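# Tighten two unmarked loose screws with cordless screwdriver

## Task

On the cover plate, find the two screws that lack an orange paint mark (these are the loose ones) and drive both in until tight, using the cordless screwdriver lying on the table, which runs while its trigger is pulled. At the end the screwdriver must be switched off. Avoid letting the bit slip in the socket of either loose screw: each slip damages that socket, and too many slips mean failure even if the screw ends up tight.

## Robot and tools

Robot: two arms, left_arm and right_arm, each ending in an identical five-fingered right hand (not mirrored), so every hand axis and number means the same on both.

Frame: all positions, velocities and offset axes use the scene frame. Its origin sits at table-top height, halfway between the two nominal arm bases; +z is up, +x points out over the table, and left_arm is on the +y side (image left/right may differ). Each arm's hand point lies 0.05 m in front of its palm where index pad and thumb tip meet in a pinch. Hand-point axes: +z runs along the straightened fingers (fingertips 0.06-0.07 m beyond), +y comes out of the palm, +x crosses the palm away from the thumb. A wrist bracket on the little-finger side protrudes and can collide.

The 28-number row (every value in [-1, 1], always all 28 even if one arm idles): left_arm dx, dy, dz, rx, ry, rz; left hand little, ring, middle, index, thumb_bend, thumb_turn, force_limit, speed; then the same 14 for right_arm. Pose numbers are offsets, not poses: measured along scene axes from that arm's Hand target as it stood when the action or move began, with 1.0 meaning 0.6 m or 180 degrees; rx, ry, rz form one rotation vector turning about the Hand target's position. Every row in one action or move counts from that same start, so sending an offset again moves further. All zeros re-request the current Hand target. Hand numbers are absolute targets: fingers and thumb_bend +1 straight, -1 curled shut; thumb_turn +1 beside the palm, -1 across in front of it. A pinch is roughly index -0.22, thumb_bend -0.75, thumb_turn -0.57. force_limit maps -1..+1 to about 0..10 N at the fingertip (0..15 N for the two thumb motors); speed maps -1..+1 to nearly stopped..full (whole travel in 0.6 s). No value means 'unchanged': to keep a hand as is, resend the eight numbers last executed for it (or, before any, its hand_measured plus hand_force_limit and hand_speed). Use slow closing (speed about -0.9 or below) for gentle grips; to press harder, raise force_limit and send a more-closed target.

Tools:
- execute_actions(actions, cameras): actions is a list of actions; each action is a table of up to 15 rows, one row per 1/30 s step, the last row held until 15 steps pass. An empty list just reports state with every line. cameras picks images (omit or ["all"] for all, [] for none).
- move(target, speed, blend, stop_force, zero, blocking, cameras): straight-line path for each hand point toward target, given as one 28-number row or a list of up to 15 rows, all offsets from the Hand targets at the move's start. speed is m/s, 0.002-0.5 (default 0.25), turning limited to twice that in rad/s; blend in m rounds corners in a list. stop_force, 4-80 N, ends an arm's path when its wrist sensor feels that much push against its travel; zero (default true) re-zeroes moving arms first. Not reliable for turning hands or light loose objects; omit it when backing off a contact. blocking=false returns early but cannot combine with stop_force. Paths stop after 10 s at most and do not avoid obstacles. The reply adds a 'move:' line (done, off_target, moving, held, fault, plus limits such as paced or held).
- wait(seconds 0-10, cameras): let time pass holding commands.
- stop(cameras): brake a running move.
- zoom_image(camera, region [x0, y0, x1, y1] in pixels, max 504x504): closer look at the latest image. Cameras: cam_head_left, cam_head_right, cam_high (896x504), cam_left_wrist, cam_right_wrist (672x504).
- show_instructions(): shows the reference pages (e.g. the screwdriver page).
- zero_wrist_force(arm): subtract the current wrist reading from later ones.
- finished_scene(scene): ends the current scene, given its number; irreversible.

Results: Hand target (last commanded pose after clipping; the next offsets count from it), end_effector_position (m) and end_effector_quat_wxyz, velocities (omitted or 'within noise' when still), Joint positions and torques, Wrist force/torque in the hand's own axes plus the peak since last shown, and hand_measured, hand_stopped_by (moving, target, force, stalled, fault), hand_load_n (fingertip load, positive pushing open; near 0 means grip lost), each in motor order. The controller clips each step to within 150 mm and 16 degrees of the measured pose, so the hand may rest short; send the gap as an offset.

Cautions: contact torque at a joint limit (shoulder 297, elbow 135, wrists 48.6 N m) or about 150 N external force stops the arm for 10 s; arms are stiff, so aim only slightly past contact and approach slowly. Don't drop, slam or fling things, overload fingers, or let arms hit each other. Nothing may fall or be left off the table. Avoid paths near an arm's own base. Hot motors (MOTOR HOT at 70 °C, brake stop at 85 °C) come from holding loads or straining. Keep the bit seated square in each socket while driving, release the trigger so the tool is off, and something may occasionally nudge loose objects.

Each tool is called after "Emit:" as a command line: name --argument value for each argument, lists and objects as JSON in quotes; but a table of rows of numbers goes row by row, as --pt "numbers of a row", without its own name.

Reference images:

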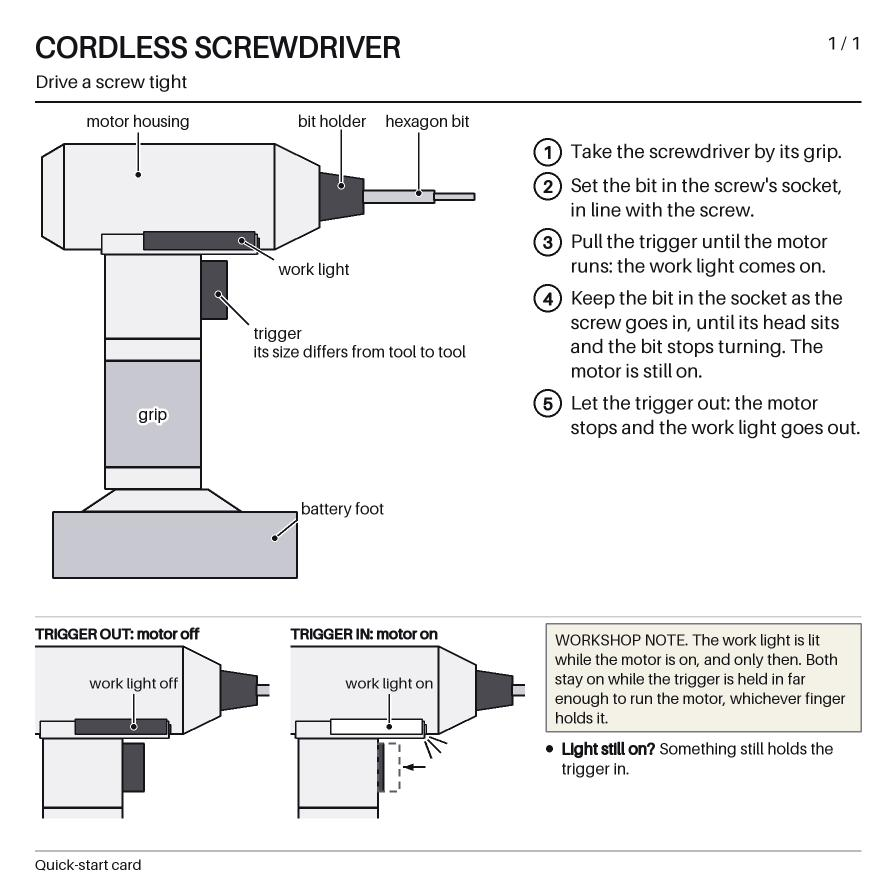

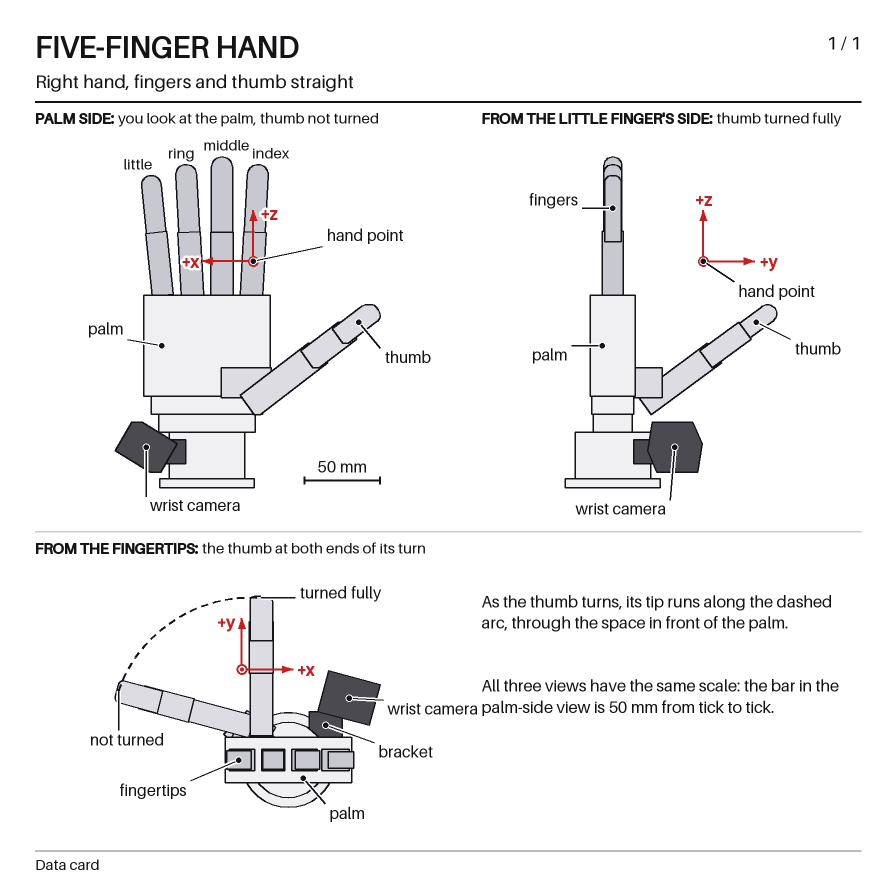

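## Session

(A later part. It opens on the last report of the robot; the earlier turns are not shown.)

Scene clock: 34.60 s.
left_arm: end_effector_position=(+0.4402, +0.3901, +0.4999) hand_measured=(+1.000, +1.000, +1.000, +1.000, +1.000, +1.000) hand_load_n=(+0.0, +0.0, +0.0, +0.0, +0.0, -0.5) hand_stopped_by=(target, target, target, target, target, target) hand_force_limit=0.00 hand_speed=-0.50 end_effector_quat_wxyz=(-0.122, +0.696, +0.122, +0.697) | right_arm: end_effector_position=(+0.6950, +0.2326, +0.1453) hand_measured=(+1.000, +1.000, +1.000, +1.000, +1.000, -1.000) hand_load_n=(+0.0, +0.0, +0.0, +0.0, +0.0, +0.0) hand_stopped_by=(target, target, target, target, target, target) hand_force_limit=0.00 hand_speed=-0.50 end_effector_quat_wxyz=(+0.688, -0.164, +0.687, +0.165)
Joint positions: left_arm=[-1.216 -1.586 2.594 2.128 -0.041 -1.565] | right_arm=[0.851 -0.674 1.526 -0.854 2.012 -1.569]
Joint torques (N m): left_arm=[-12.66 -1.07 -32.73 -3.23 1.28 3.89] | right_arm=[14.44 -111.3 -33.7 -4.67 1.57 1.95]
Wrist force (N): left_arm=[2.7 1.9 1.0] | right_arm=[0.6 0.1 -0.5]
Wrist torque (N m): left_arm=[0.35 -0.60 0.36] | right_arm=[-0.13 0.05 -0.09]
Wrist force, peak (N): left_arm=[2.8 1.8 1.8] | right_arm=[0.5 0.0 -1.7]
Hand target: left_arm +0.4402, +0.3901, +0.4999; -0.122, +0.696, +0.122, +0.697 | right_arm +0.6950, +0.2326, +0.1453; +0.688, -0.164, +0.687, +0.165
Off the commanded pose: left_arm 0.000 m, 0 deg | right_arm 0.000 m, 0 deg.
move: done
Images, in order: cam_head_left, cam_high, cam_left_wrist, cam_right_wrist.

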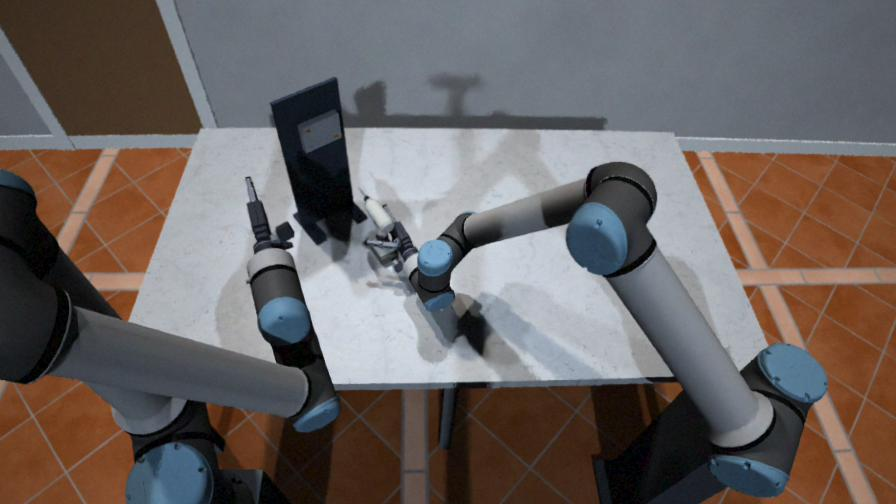

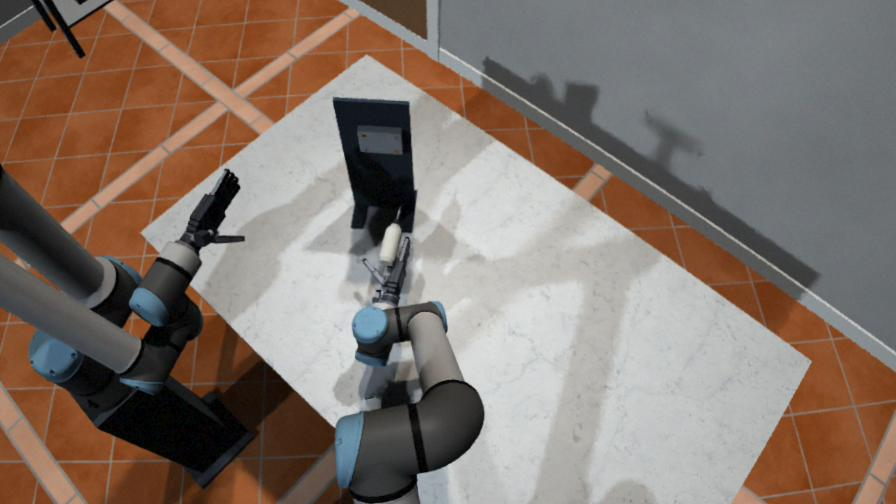

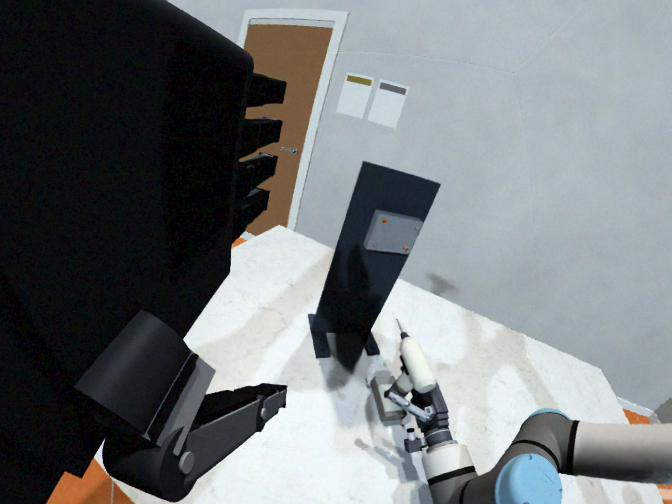

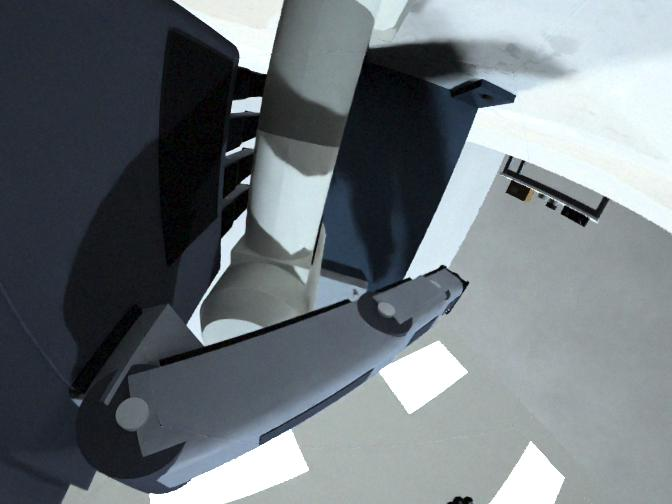

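Emit:
move --pt "0 0 0 0 0 0 1 1 1 1 1 1 0 -0.5 0 0 -0.0267 0 0 0 1 1 1 1 1 -1 0 -0.5" --pt "0 0 0 0 0 0 1 1 1 1 1 1 0 -0.5 0.044 0.034 -0.0267 0 0 0 1 1 1 1 1 -1 0 -0.5" --speed 0.06 --stop_force 6 --cameras '["cam_head_left","cam_high","cam_left_wrist","cam_right_wrist"]'

Emit:
zoom_image --camera "cam_left_wrist" --region '[340, 290, 540, 500]'

Emit:
zoom_image --camera "cam_high" --region '[340, 190, 460, 370]'

Emit:
zoom_image --camera "cam_right_wrist" --region '[150, 0, 450, 360]'

Scene clock: 37.63 s.
left_arm: end_effector_position=(+0.4402, +0.3901, +0.4999) hand_measured=(+1.000, +1.000, +1.000, +1.000, +1.000, +1.000) hand_load_n=(+0.0, +0.0, +0.0, +0.0, +0.0, +0.0) hand_stopped_by=(target, target, target, target, target, target) hand_force_limit=0.00 hand_speed=-0.50 end_effector_quat_wxyz=(-0.122, +0.696, +0.122, +0.697) | right_arm: end_effector_position=(+0.7214, +0.2530, +0.1292) hand_measured=(+1.000, +1.000, +1.000, +1.000, +1.000, -1.000) hand_load_n=(+0.0, +0.0, +0.0, +0.0, +0.0, -0.5) hand_stopped_by=(target, target, target, target, target, target) hand_force_limit=0.00 hand_speed=-0.50 end_effector_quat_wxyz=(+0.688, -0.164, +0.687, +0.165)
Joint positions: left_arm=[-1.216 -1.586 2.594 2.128 -0.041 -1.565] | right_arm=[0.841 -0.621 1.447 -0.828 2.003 -1.569]
Joint torques (N m): left_arm=[-12.95 -3.05 -33.38 -2.53 1.16 4.27] | right_arm=[14.5 -115.56 -34.41 -4.29 2.03 0.55]
Wrist force (N): left_arm=[2.6 1.3 1.2] | right_arm=[0.4 0.1 -0.4]
Wrist torque (N m): left_arm=[0.25 -0.59 0.33] | right_arm=[-0.14 0.08 -0.09]
Wrist force, peak (N): left_arm=[2.8 1.8 1.4] | right_arm=[1.3 0.4 -1.5]
Hand target: left_arm +0.4402, +0.3901, +0.4999; -0.122, +0.696, +0.122, +0.697 | right_arm +0.7214, +0.2530, +0.1292; +0.688, -0.164, +0.687, +0.165
Off the commanded pose: left_arm 0.000 m, 0 deg | right_arm 0.000 m, 0 deg.
move: done
Images, in order: cam_head_left, cam_high, cam_left_wrist, cam_right_wrist.

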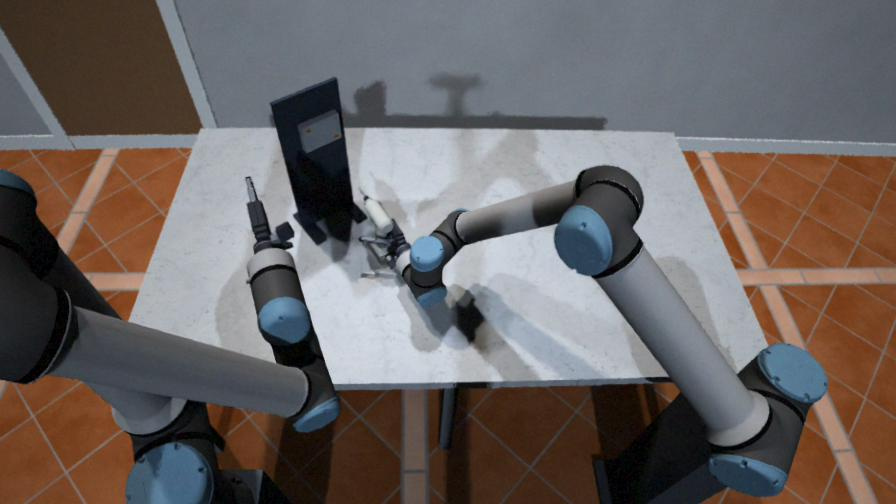

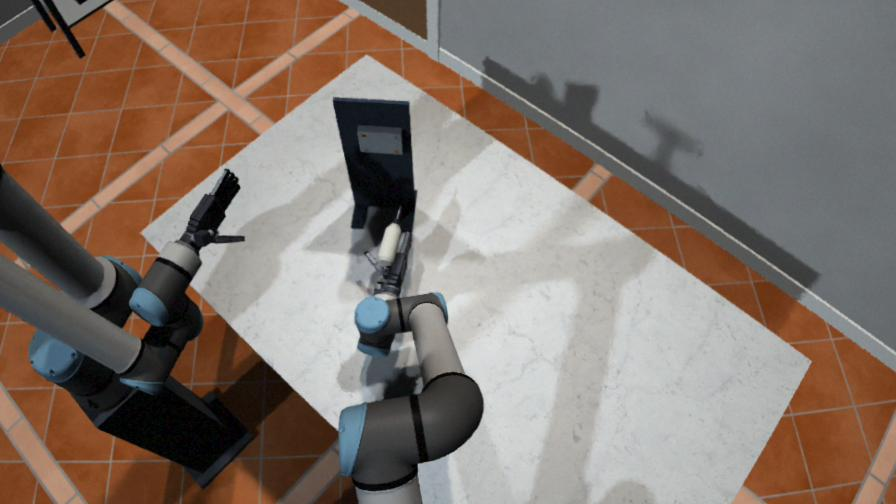

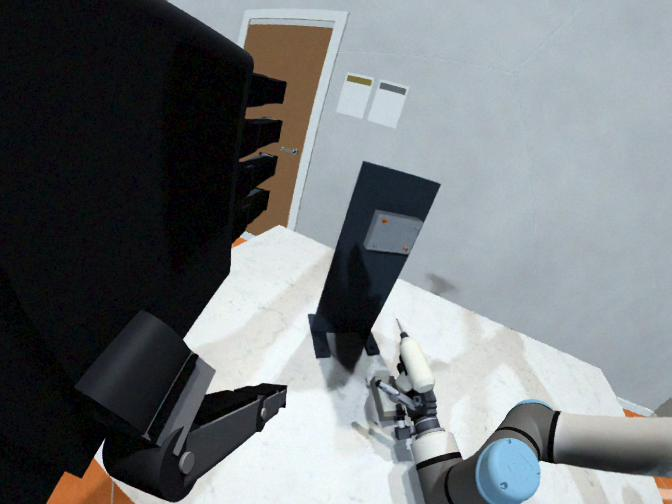

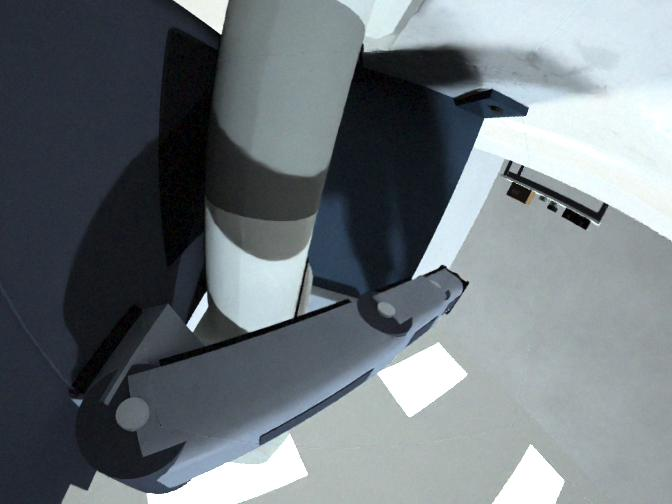

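Scaled by 2.400 from the camera's 672x504 image, which has a finer 960x720 frame.

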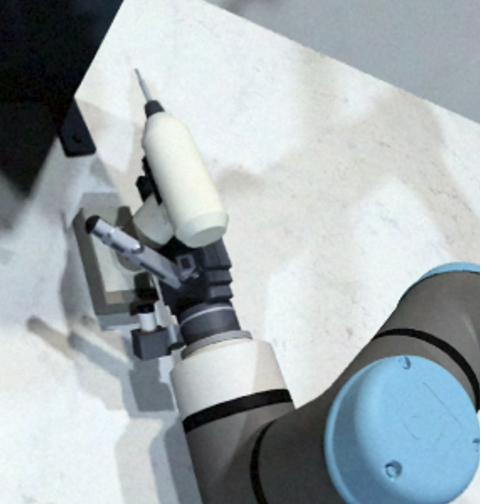

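Scaled by 2.800.

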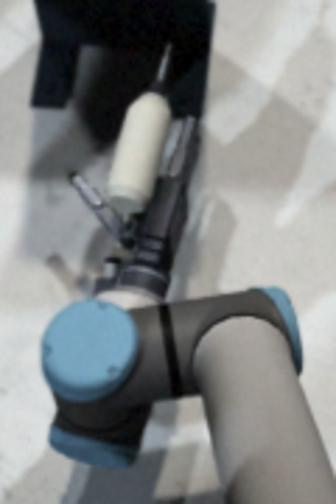

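Scaled by 1.400 from the camera's 672x504 image, which has a finer 960x720 frame.

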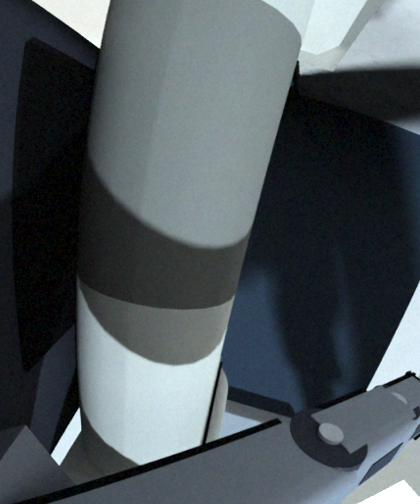

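Emit:
move --target '[0,0,0,0,0,0,1,1,1,1,1,1,0,-0.5,0.0148,0.015,0,0,0,0,1,1,1,1,1,-1,0,-0.5]' --speed 0.03 --stop_force 5 --cameras '["cam_head_left","cam_high","cam_left_wrist","cam_right_wrist"]'

Emit:
zoom_image --camera "cam_left_wrist" --region '[340, 290, 540, 500]'

Emit:
zoom_image --camera "cam_right_wrist" --region '[150, 0, 450, 360]'

Emit:
zoom_image --camera "cam_head_left" --region '[340, 180, 480, 300]'

Scene clock: 39.60 s.
left_arm: end_effector_position=(+0.4402, +0.3901, +0.4999) hand_measured=(+1.000, +1.000, +1.000, +1.000, +1.000, +1.000) hand_load_n=(+0.0, +0.0, +0.0, +0.0, +0.0, +0.0) hand_stopped_by=(target, target, target, target, target, target) hand_force_limit=0.00 hand_speed=-0.50 end_effector_quat_wxyz=(-0.122, +0.696, +0.122, +0.697) | right_arm: end_effector_position=(+0.7303, +0.2620, +0.1292) hand_measured=(+1.000, +1.000, +1.000, +1.000, +1.000, -1.000) hand_load_n=(+0.0, +0.0, +0.0, +0.0, +0.0, -0.5) hand_stopped_by=(target, target, target, target, target, target) hand_force_limit=0.00 hand_speed=-0.50 end_effector_quat_wxyz=(+0.688, -0.164, +0.687, +0.165)
Joint positions: left_arm=[-1.216 -1.586 2.594 2.128 -0.041 -1.565] | right_arm=[0.84 -0.607 1.416 -0.81 2.001 -1.569]
Joint torques (N m): left_arm=[-10.9 -0.94 -32.56 -2.64 0.76 3.72] | right_arm=[-5.86 -116.75 -26.05 -4.39 0.99 1.7]
Wrist force (N): left_arm=[2.4 1.4 1.2] | right_arm=[0.8 0.6 -0.3]
Wrist torque (N m): left_arm=[0.28 -0.56 0.33] | right_arm=[-0.07 0.03 -0.06]
Wrist force, peak (N): left_arm=[2.8 2.0 1.1] | right_arm=[0.7 -1.4 -1.0]
Hand target: left_arm +0.4402, +0.3901, +0.4999; -0.122, +0.696, +0.122, +0.697 | right_arm +0.7303, +0.2620, +0.1292; +0.688, -0.164, +0.687, +0.165
Off the commanded pose: left_arm 0.000 m, 0 deg | right_arm 0.000 m, 0 deg.
move: done
Images, in order: cam_head_left, cam_high, cam_left_wrist, cam_right_wrist.

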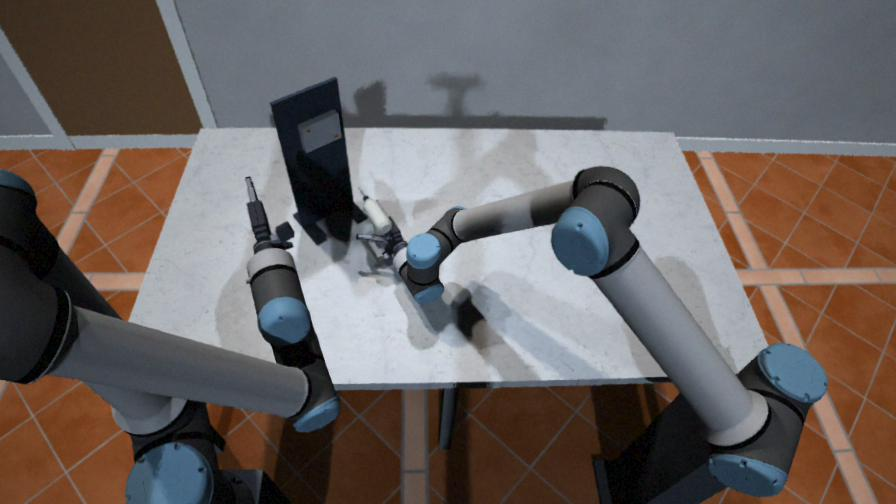

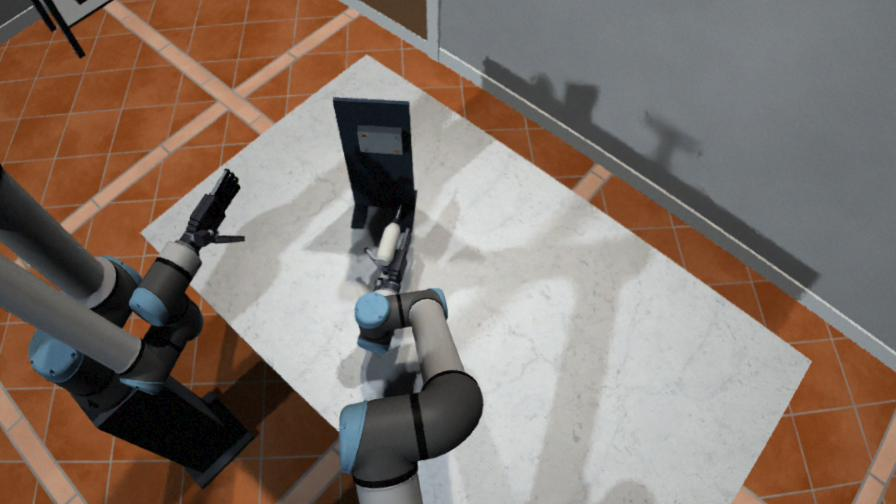

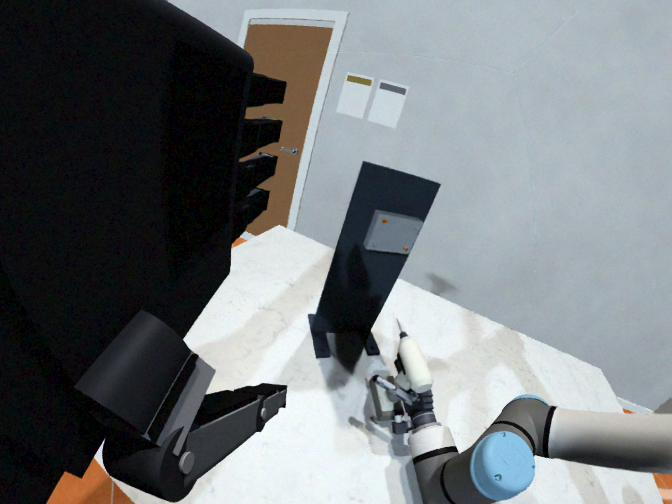

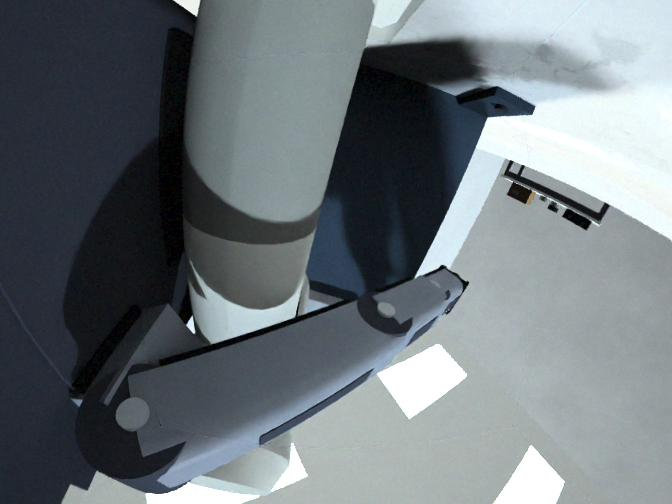

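Scaled by 2.400 from the camera's 672x504 image, which has a finer 960x720 frame.

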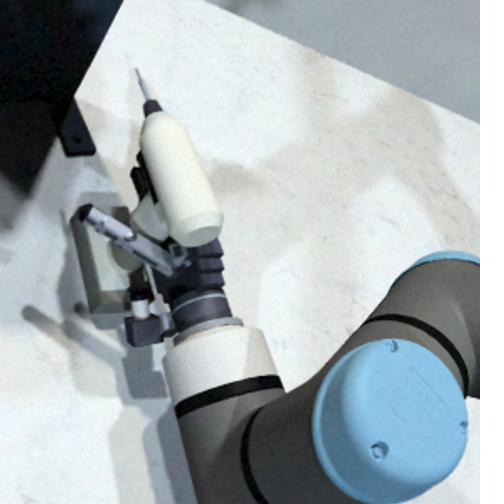

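Scaled by 1.400 from the camera's 672x504 image, which has a finer 960x720 frame.

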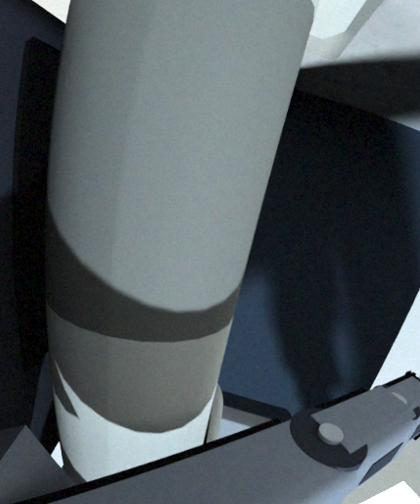

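Scaled by 3.600.

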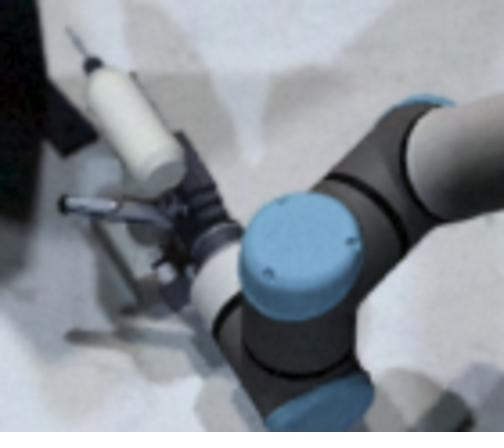

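Emit:
move --target '[0,0,0,0,0,0,1,1,1,1,1,1,0,-0.5,0,0,0,0,0,0,-0.8,-0.8,-0.8,1,1,-1,-0.5,-0.75]' --cameras '["cam_head_left","cam_left_wrist","cam_right_wrist"]'

Emit:
zoom_image --camera "cam_left_wrist" --region '[340, 290, 540, 500]'

Emit:
zoom_image --camera "cam_head_left" --region '[340, 180, 480, 300]'

Scene clock: 44.47 s.
left_arm: end_effector_position=(+0.4402, +0.3901, +0.4999) hand_measured=(+1.000, +1.000, +1.000, +1.000, +1.000, +1.000) hand_load_n=(+0.0, +0.0, +0.0, +0.0, +0.0, +0.0) hand_stopped_by=(target, target, target, target, target, target) hand_force_limit=0.00 hand_speed=-0.50 end_effector_quat_wxyz=(-0.122, +0.696, +0.122, +0.697) | right_arm: end_effector_position=(+0.7303, +0.2620, +0.1292) hand_measured=(-0.800, -0.800, -0.800, +1.000, +1.000, -1.000) hand_load_n=(+0.0, +1.0, +1.0, +0.0, +0.0, -0.5) hand_stopped_by=(target, target, target, target, target, target) hand_force_limit=-0.50 hand_speed=-0.75 end_effector_quat_wxyz=(+0.688, -0.164, +0.687, +0.165)
Joint positions: left_arm=[-1.216 -1.586 2.594 2.128 -0.041 -1.565] | right_arm=[0.84 -0.607 1.416 -0.81 2.001 -1.569]
Joint torques (N m): left_arm=[-11.73 -2.56 -32.11 -2.36 0.87 4.2] | right_arm=[12.13 -115.14 -35.02 -0.84 1.09 1.85]
Wrist force (N): left_arm=[2.8 1.3 1.3] | right_arm=[1.2 0.6 1.2]
Wrist torque (N m): left_arm=[0.25 -0.61 0.35] | right_arm=[-0.15 -0.01 -0.16]
Wrist force, peak (N): left_arm=[2.8 1.7 1.4] | right_arm=[1.2 0.6 1.2]
Hand target: left_arm +0.4402, +0.3901, +0.4999; -0.122, +0.696, +0.122, +0.697 | right_arm +0.7303, +0.2620, +0.1292; +0.688, -0.164, +0.687, +0.165
Off the commanded pose: left_arm 0.000 m, 0 deg | right_arm 0.000 m, 0 deg.
move: done
Images, in order: cam_head_left, cam_left_wrist, cam_right_wrist.

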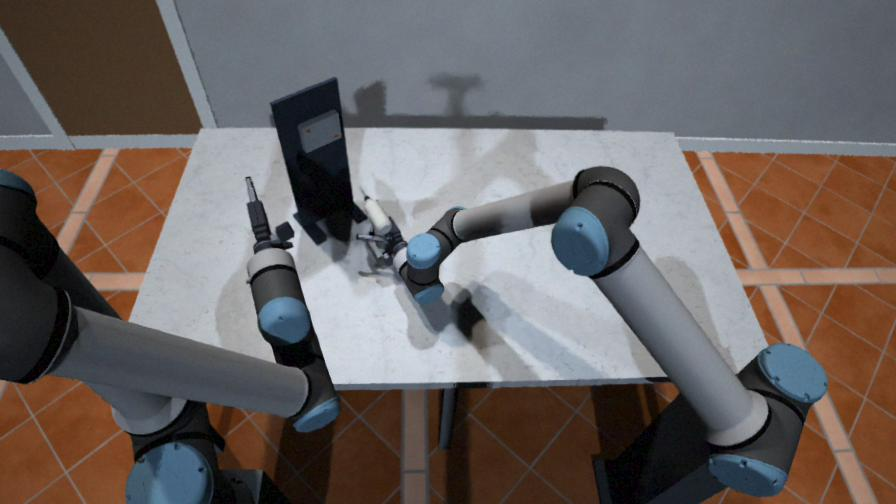

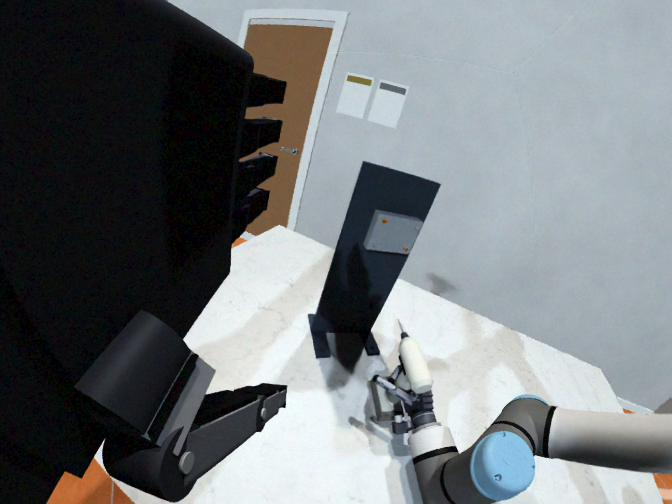

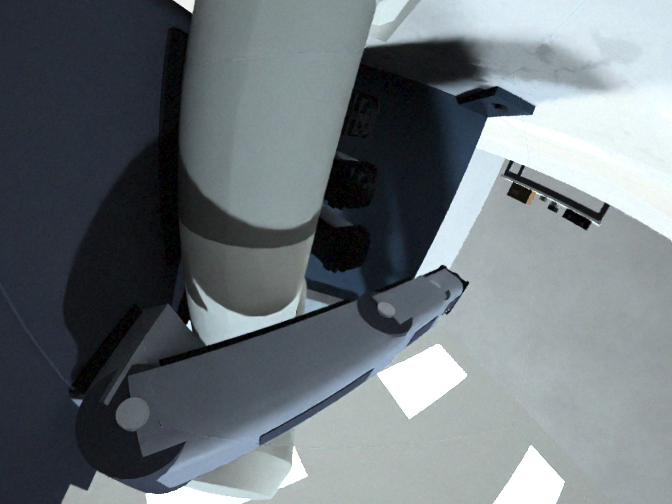

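Scaled by 2.400 from the camera's 672x504 image, which has a finer 960x720 frame.

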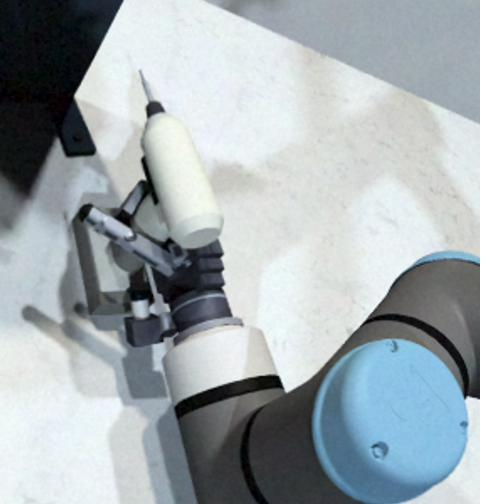

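Scaled by 3.600.

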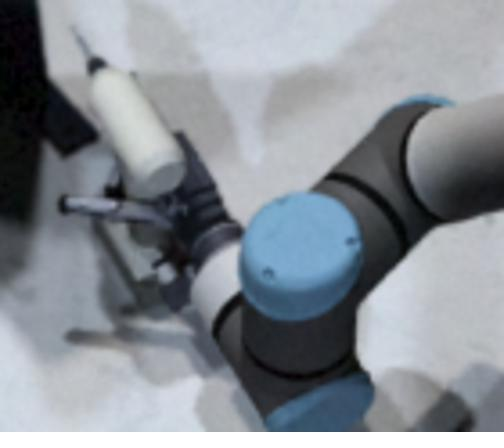

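Emit:
move --target '[0,0,0,0,0,0,1,1,1,1,1,1,0,-0.5,0,0,0,0,0,0,-1,-1,-1,1,1,-1,-0.4,-0.8]' --cameras '["cam_left_wrist","cam_right_wrist"]'

Emit:
zoom_image --camera "cam_right_wrist" --region '[150, 0, 450, 360]'

Emit:
zoom_image --camera "cam_left_wrist" --region '[340, 290, 540, 500]'

Scene clock: 45.33 s.
left_arm: end_effector_position=(+0.4402, +0.3901, +0.4999) hand_measured=(+1.000, +1.000, +1.000, +1.000, +1.000, +1.000) hand_load_n=(+0.0, +0.0, +0.0, +0.0, +0.0, +0.0) hand_stopped_by=(target, target, target, target, target, target) hand_force_limit=0.00 hand_speed=-0.50 end_effector_quat_wxyz=(-0.122, +0.696, +0.122, +0.697) | right_arm: end_effector_position=(+0.7303, +0.2620, +0.1292) hand_measured=(-0.854, -0.842, -0.820, +1.000, +1.000, -1.000) hand_load_n=(+2.5, +2.0, +0.0, +0.0, +0.0, +0.0) hand_stopped_by=(force, force, force, target, target, target) hand_force_limit=-0.40 hand_speed=-0.80 end_effector_quat_wxyz=(+0.688, -0.164, +0.687, +0.165)
Joint positions: left_arm=[-1.216 -1.586 2.594 2.128 -0.041 -1.565] | right_arm=[0.84 -0.607 1.416 -0.81 2.001 -1.569]
Joint torques (N m): left_arm=[-13.48 -1.97 -29.82 -2.75 1.13 3.66] | right_arm=[12.44 -112.01 -33.72 -0.01 1.08 1.8]
Wrist force (N): left_arm=[2.2 1.2 1.1] | right_arm=[0.7 0.3 0.4]
Wrist torque (N m): left_arm=[0.25 -0.51 0.30] | right_arm=[-0.15 -0.01 -0.15]
Wrist force, peak (N): left_arm=[2.8 1.7 1.4] | right_arm=[-0.8 0.2 2.0]
Hand target: left_arm +0.4402, +0.3901, +0.4999; -0.122, +0.696, +0.122, +0.697 | right_arm +0.7303, +0.2620, +0.1292; +0.688, -0.164, +0.687, +0.165
Off the commanded pose: left_arm 0.000 m, 0 deg | right_arm 0.000 m, 0 deg.
move: done
Images, in order: cam_left_wrist, cam_right_wrist.

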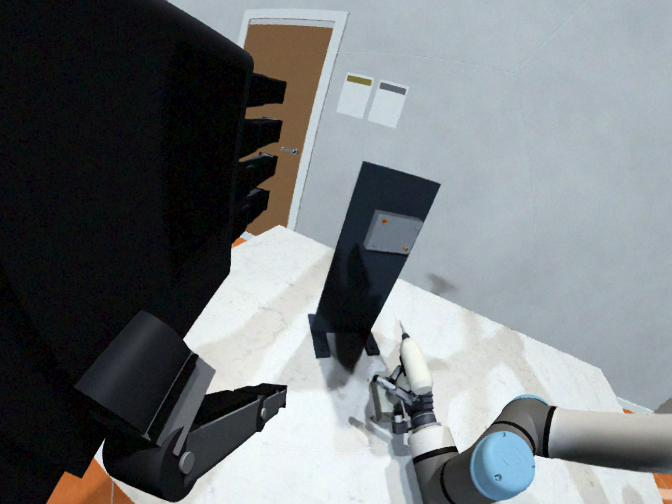

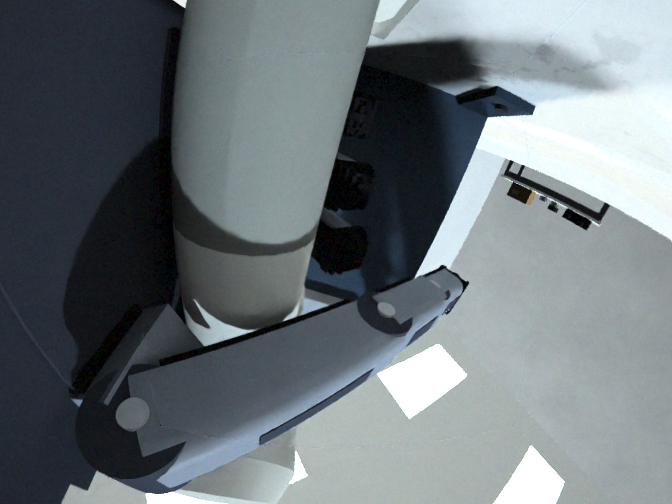

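Scaled by 1.400 from the camera's 672x504 image, which has a finer 960x720 frame.

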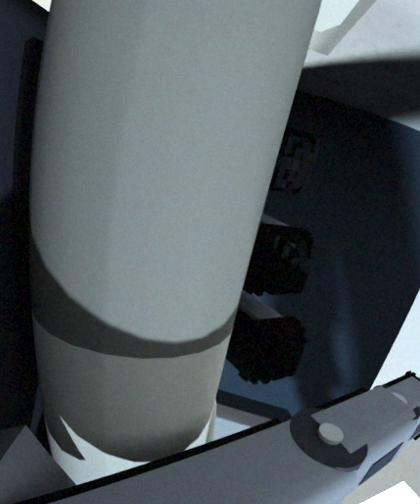

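Scaled by 2.400 from the camera's 672x504 image, which has a finer 960x720 frame.

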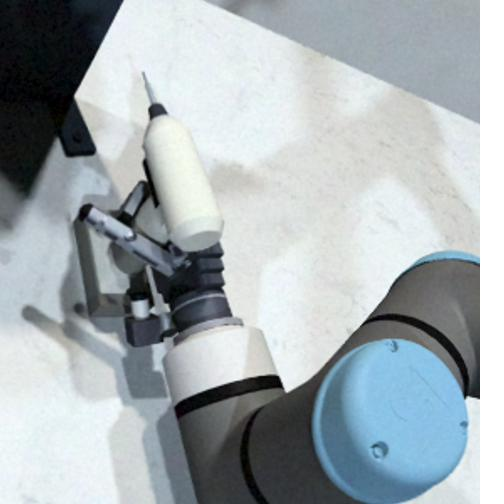

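Emit:
move --target '[0,0,0,0,0,0,1,1,1,1,1,1,0,-0.5,0,0,0,0,0,0,-1,-1,-1,1,-1,-1,-0.4,-0.8]' --cameras '["cam_head_left","cam_left_wrist","cam_right_wrist"]'

Emit:
zoom_image --camera "cam_right_wrist" --region '[150, 0, 450, 360]'

Emit:
zoom_image --camera "cam_left_wrist" --region '[340, 290, 540, 500]'

Scene clock: 49.80 s.
left_arm: end_effector_position=(+0.4402, +0.3901, +0.4999) hand_measured=(+1.000, +1.000, +1.000, +1.000, +1.000, +1.000) hand_load_n=(+0.0, +0.0, +0.0, +0.0, +0.0, +0.0) hand_stopped_by=(target, target, target, target, target, target) hand_force_limit=0.00 hand_speed=-0.50 end_effector_quat_wxyz=(-0.122, +0.696, +0.122, +0.697) | right_arm: end_effector_position=(+0.7303, +0.2620, +0.1292) hand_measured=(-0.854, -0.842, -0.820, +1.000, +0.152, -1.000) hand_load_n=(+2.5, +2.0, +0.0, +0.0, +5.0, +0.5) hand_stopped_by=(force, force, force, target, force, target) hand_force_limit=-0.40 hand_speed=-0.80 end_effector_quat_wxyz=(+0.688, -0.164, +0.687, +0.165)
Joint positions: left_arm=[-1.216 -1.586 2.594 2.128 -0.041 -1.565] | right_arm=[0.84 -0.607 1.416 -0.81 2.001 -1.569]
Joint torques (N m): left_arm=[-11.41 -3.24 -30.05 -1.88 1.21 3.63] | right_arm=[12.95 -100.76 -27.94 -0.19 1.18 1.87]
Wrist force (N): left_arm=[2.2 1.5 1.1] | right_arm=[0.7 0.2 0.3]
Wrist torque (N m): left_arm=[0.28 -0.52 0.31] | right_arm=[-0.16 0.00 -0.16]
Wrist force, peak (N): left_arm=[2.8 1.9 1.3] | right_arm=[0.9 0.8 0.5]
Hand target: left_arm +0.4402, +0.3901, +0.4999; -0.122, +0.696, +0.122, +0.697 | right_arm +0.7303, +0.2620, +0.1292; +0.688, -0.164, +0.687, +0.165
Off the commanded pose: left_arm 0.000 m, 0 deg | right_arm 0.000 m, 0 deg.
move: done
Images, in order: cam_head_left, cam_left_wrist, cam_right_wrist.

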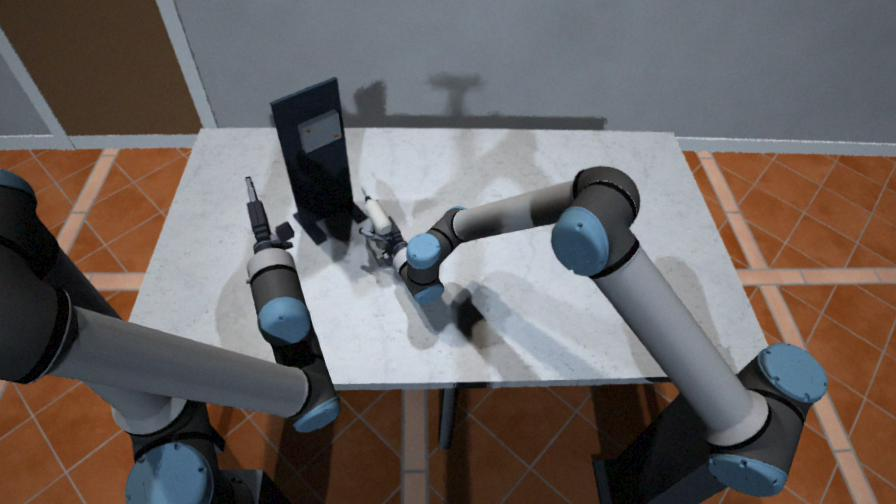

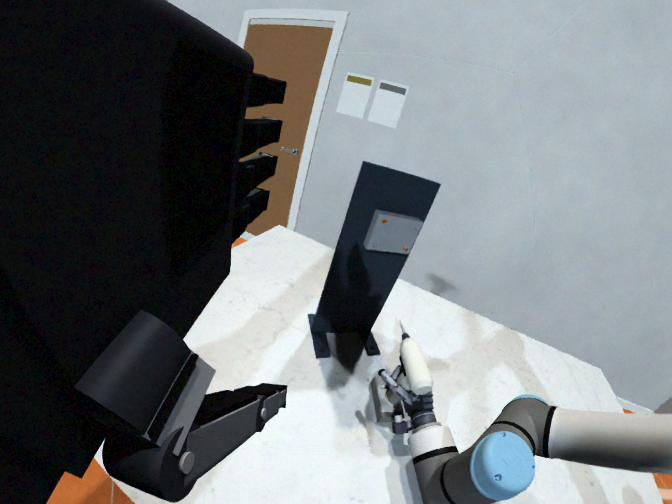

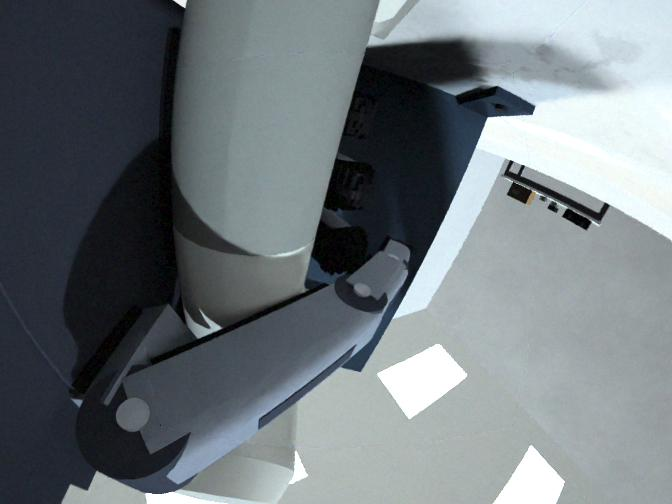

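Scaled by 1.400 from the camera's 672x504 image, which has a finer 960x720 frame.

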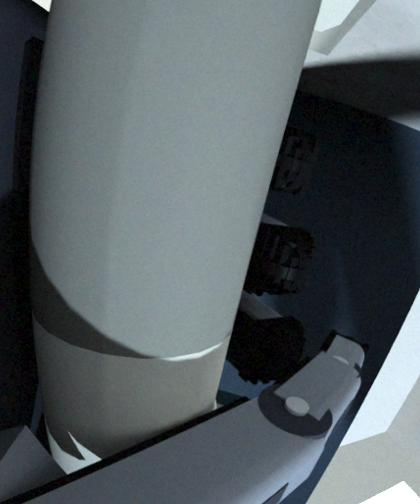

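Scaled by 2.400 from the camera's 672x504 image, which has a finer 960x720 frame.

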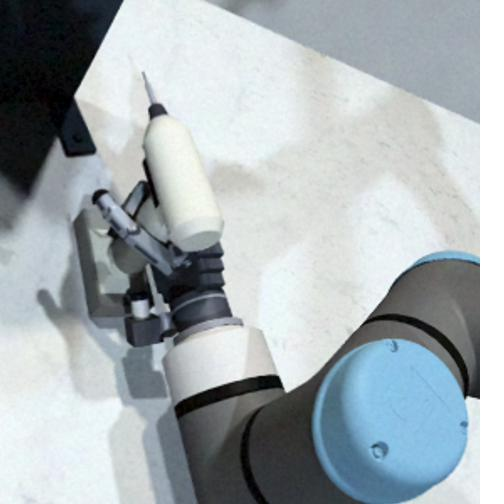

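Emit:
move --target '[0,0,0,0,0,0,1,1,1,1,1,1,0,-0.5,0,0,0,0,0,0,-0.98,-0.98,-0.98,1,-0.98,-1,0.3,-0.8]' --cameras '["cam_head_left","cam_left_wrist","cam_right_wrist"]'

Emit:
zoom_image --camera "cam_right_wrist" --region '[150, 0, 450, 360]'

Emit:
zoom_image --camera "cam_left_wrist" --region '[340, 290, 540, 500]'

Scene clock: 50.63 s.
left_arm: end_effector_position=(+0.4402, +0.3901, +0.4999) hand_measured=(+1.000, +1.000, +1.000, +1.000, +1.000, +1.000) hand_load_n=(-0.5, -0.5, +0.0, +0.0, +0.0, +0.0) hand_stopped_by=(target, target, target, target, target, target) hand_force_limit=0.00 hand_speed=-0.50 end_effector_quat_wxyz=(-0.122, +0.696, +0.122, +0.697) | right_arm: end_effector_position=(+0.7303, +0.2620, +0.1292) hand_measured=(-0.884, -0.872, -0.838, +1.000, +0.116, -1.000) hand_load_n=(+8.0, +6.0, +8.5, +0.0, +9.0, +1.0) hand_stopped_by=(force, force, force, target, force, target) hand_force_limit=0.30 hand_speed=-0.80 end_effector_quat_wxyz=(+0.688, -0.164, +0.687, +0.165)
Joint positions: left_arm=[-1.216 -1.586 2.594 2.128 -0.041 -1.565] | right_arm=[0.84 -0.607 1.416 -0.81 2.001 -1.569]
Joint torques (N m): left_arm=[-11.95 -1.61 -29.3 -1.69 0.74 3.9] | right_arm=[12.23 -101.35 -27.44 -0.1 1.01 1.88]
Wrist force (N): left_arm=[2.4 1.7 1.3] | right_arm=[0.0 -0.1 -0.3]
Wrist torque (N m): left_arm=[0.31 -0.56 0.33] | right_arm=[-0.07 -0.24 -0.44]
Wrist force, peak (N): left_arm=[2.8 1.6 1.3] | right_arm=[1.5 0.3 1.5]
Hand target: left_arm +0.4402, +0.3901, +0.4999; -0.122, +0.696, +0.122, +0.697 | right_arm +0.7303, +0.2620, +0.1292; +0.688, -0.164, +0.687, +0.165
Off the commanded pose: left_arm 0.000 m, 0 deg | right_arm 0.000 m, 0 deg.
move: done
Images, in order: cam_head_left, cam_left_wrist, cam_right_wrist.

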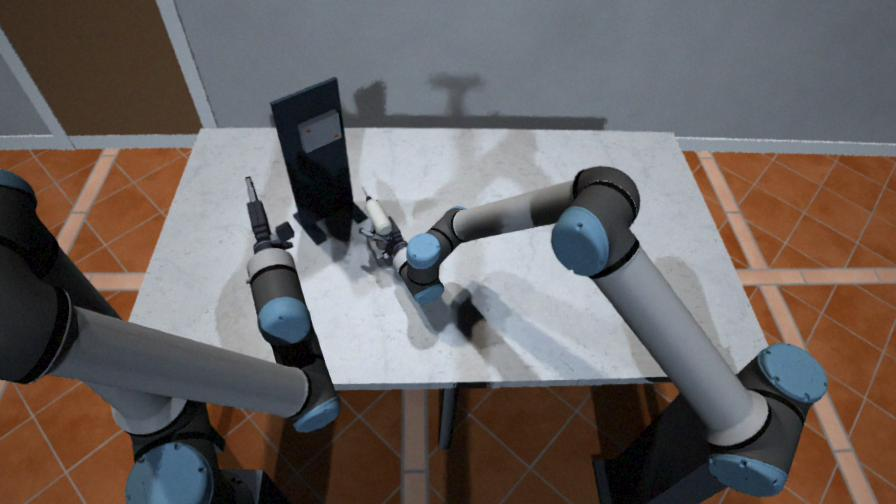

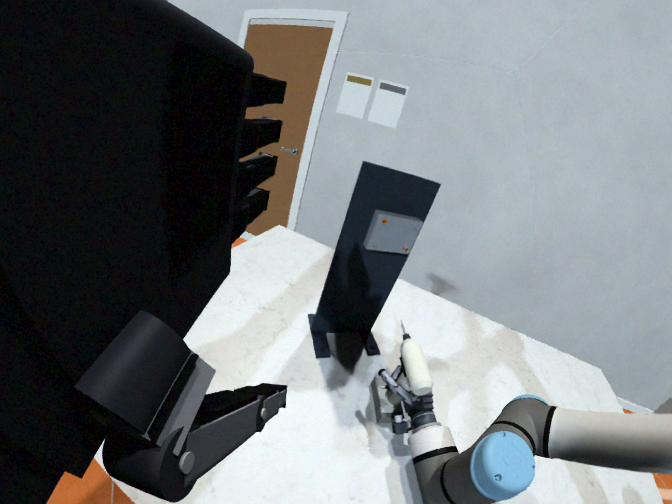

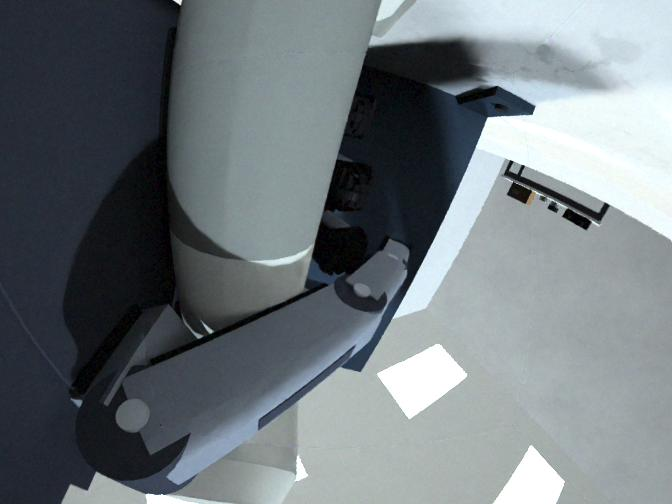

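Scaled by 1.400 from the camera's 672x504 image, which has a finer 960x720 frame.

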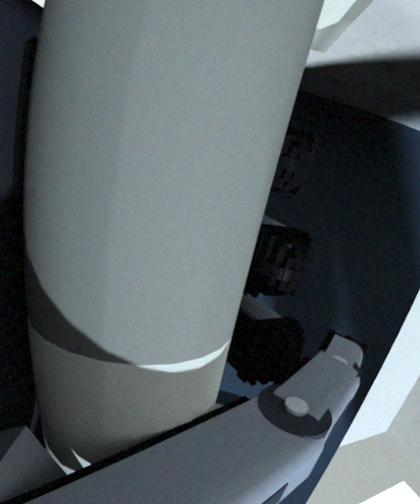

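Scaled by 2.400 from the camera's 672x504 image, which has a finer 960x720 frame.

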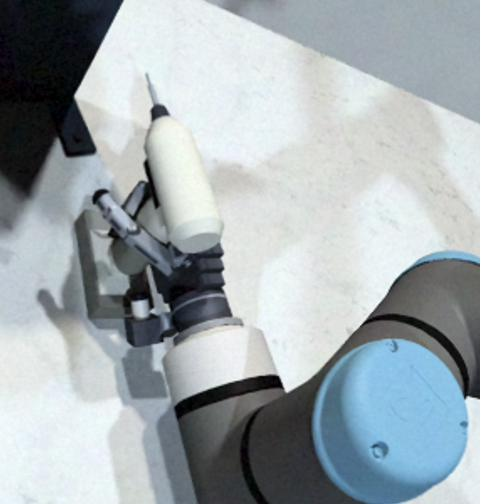

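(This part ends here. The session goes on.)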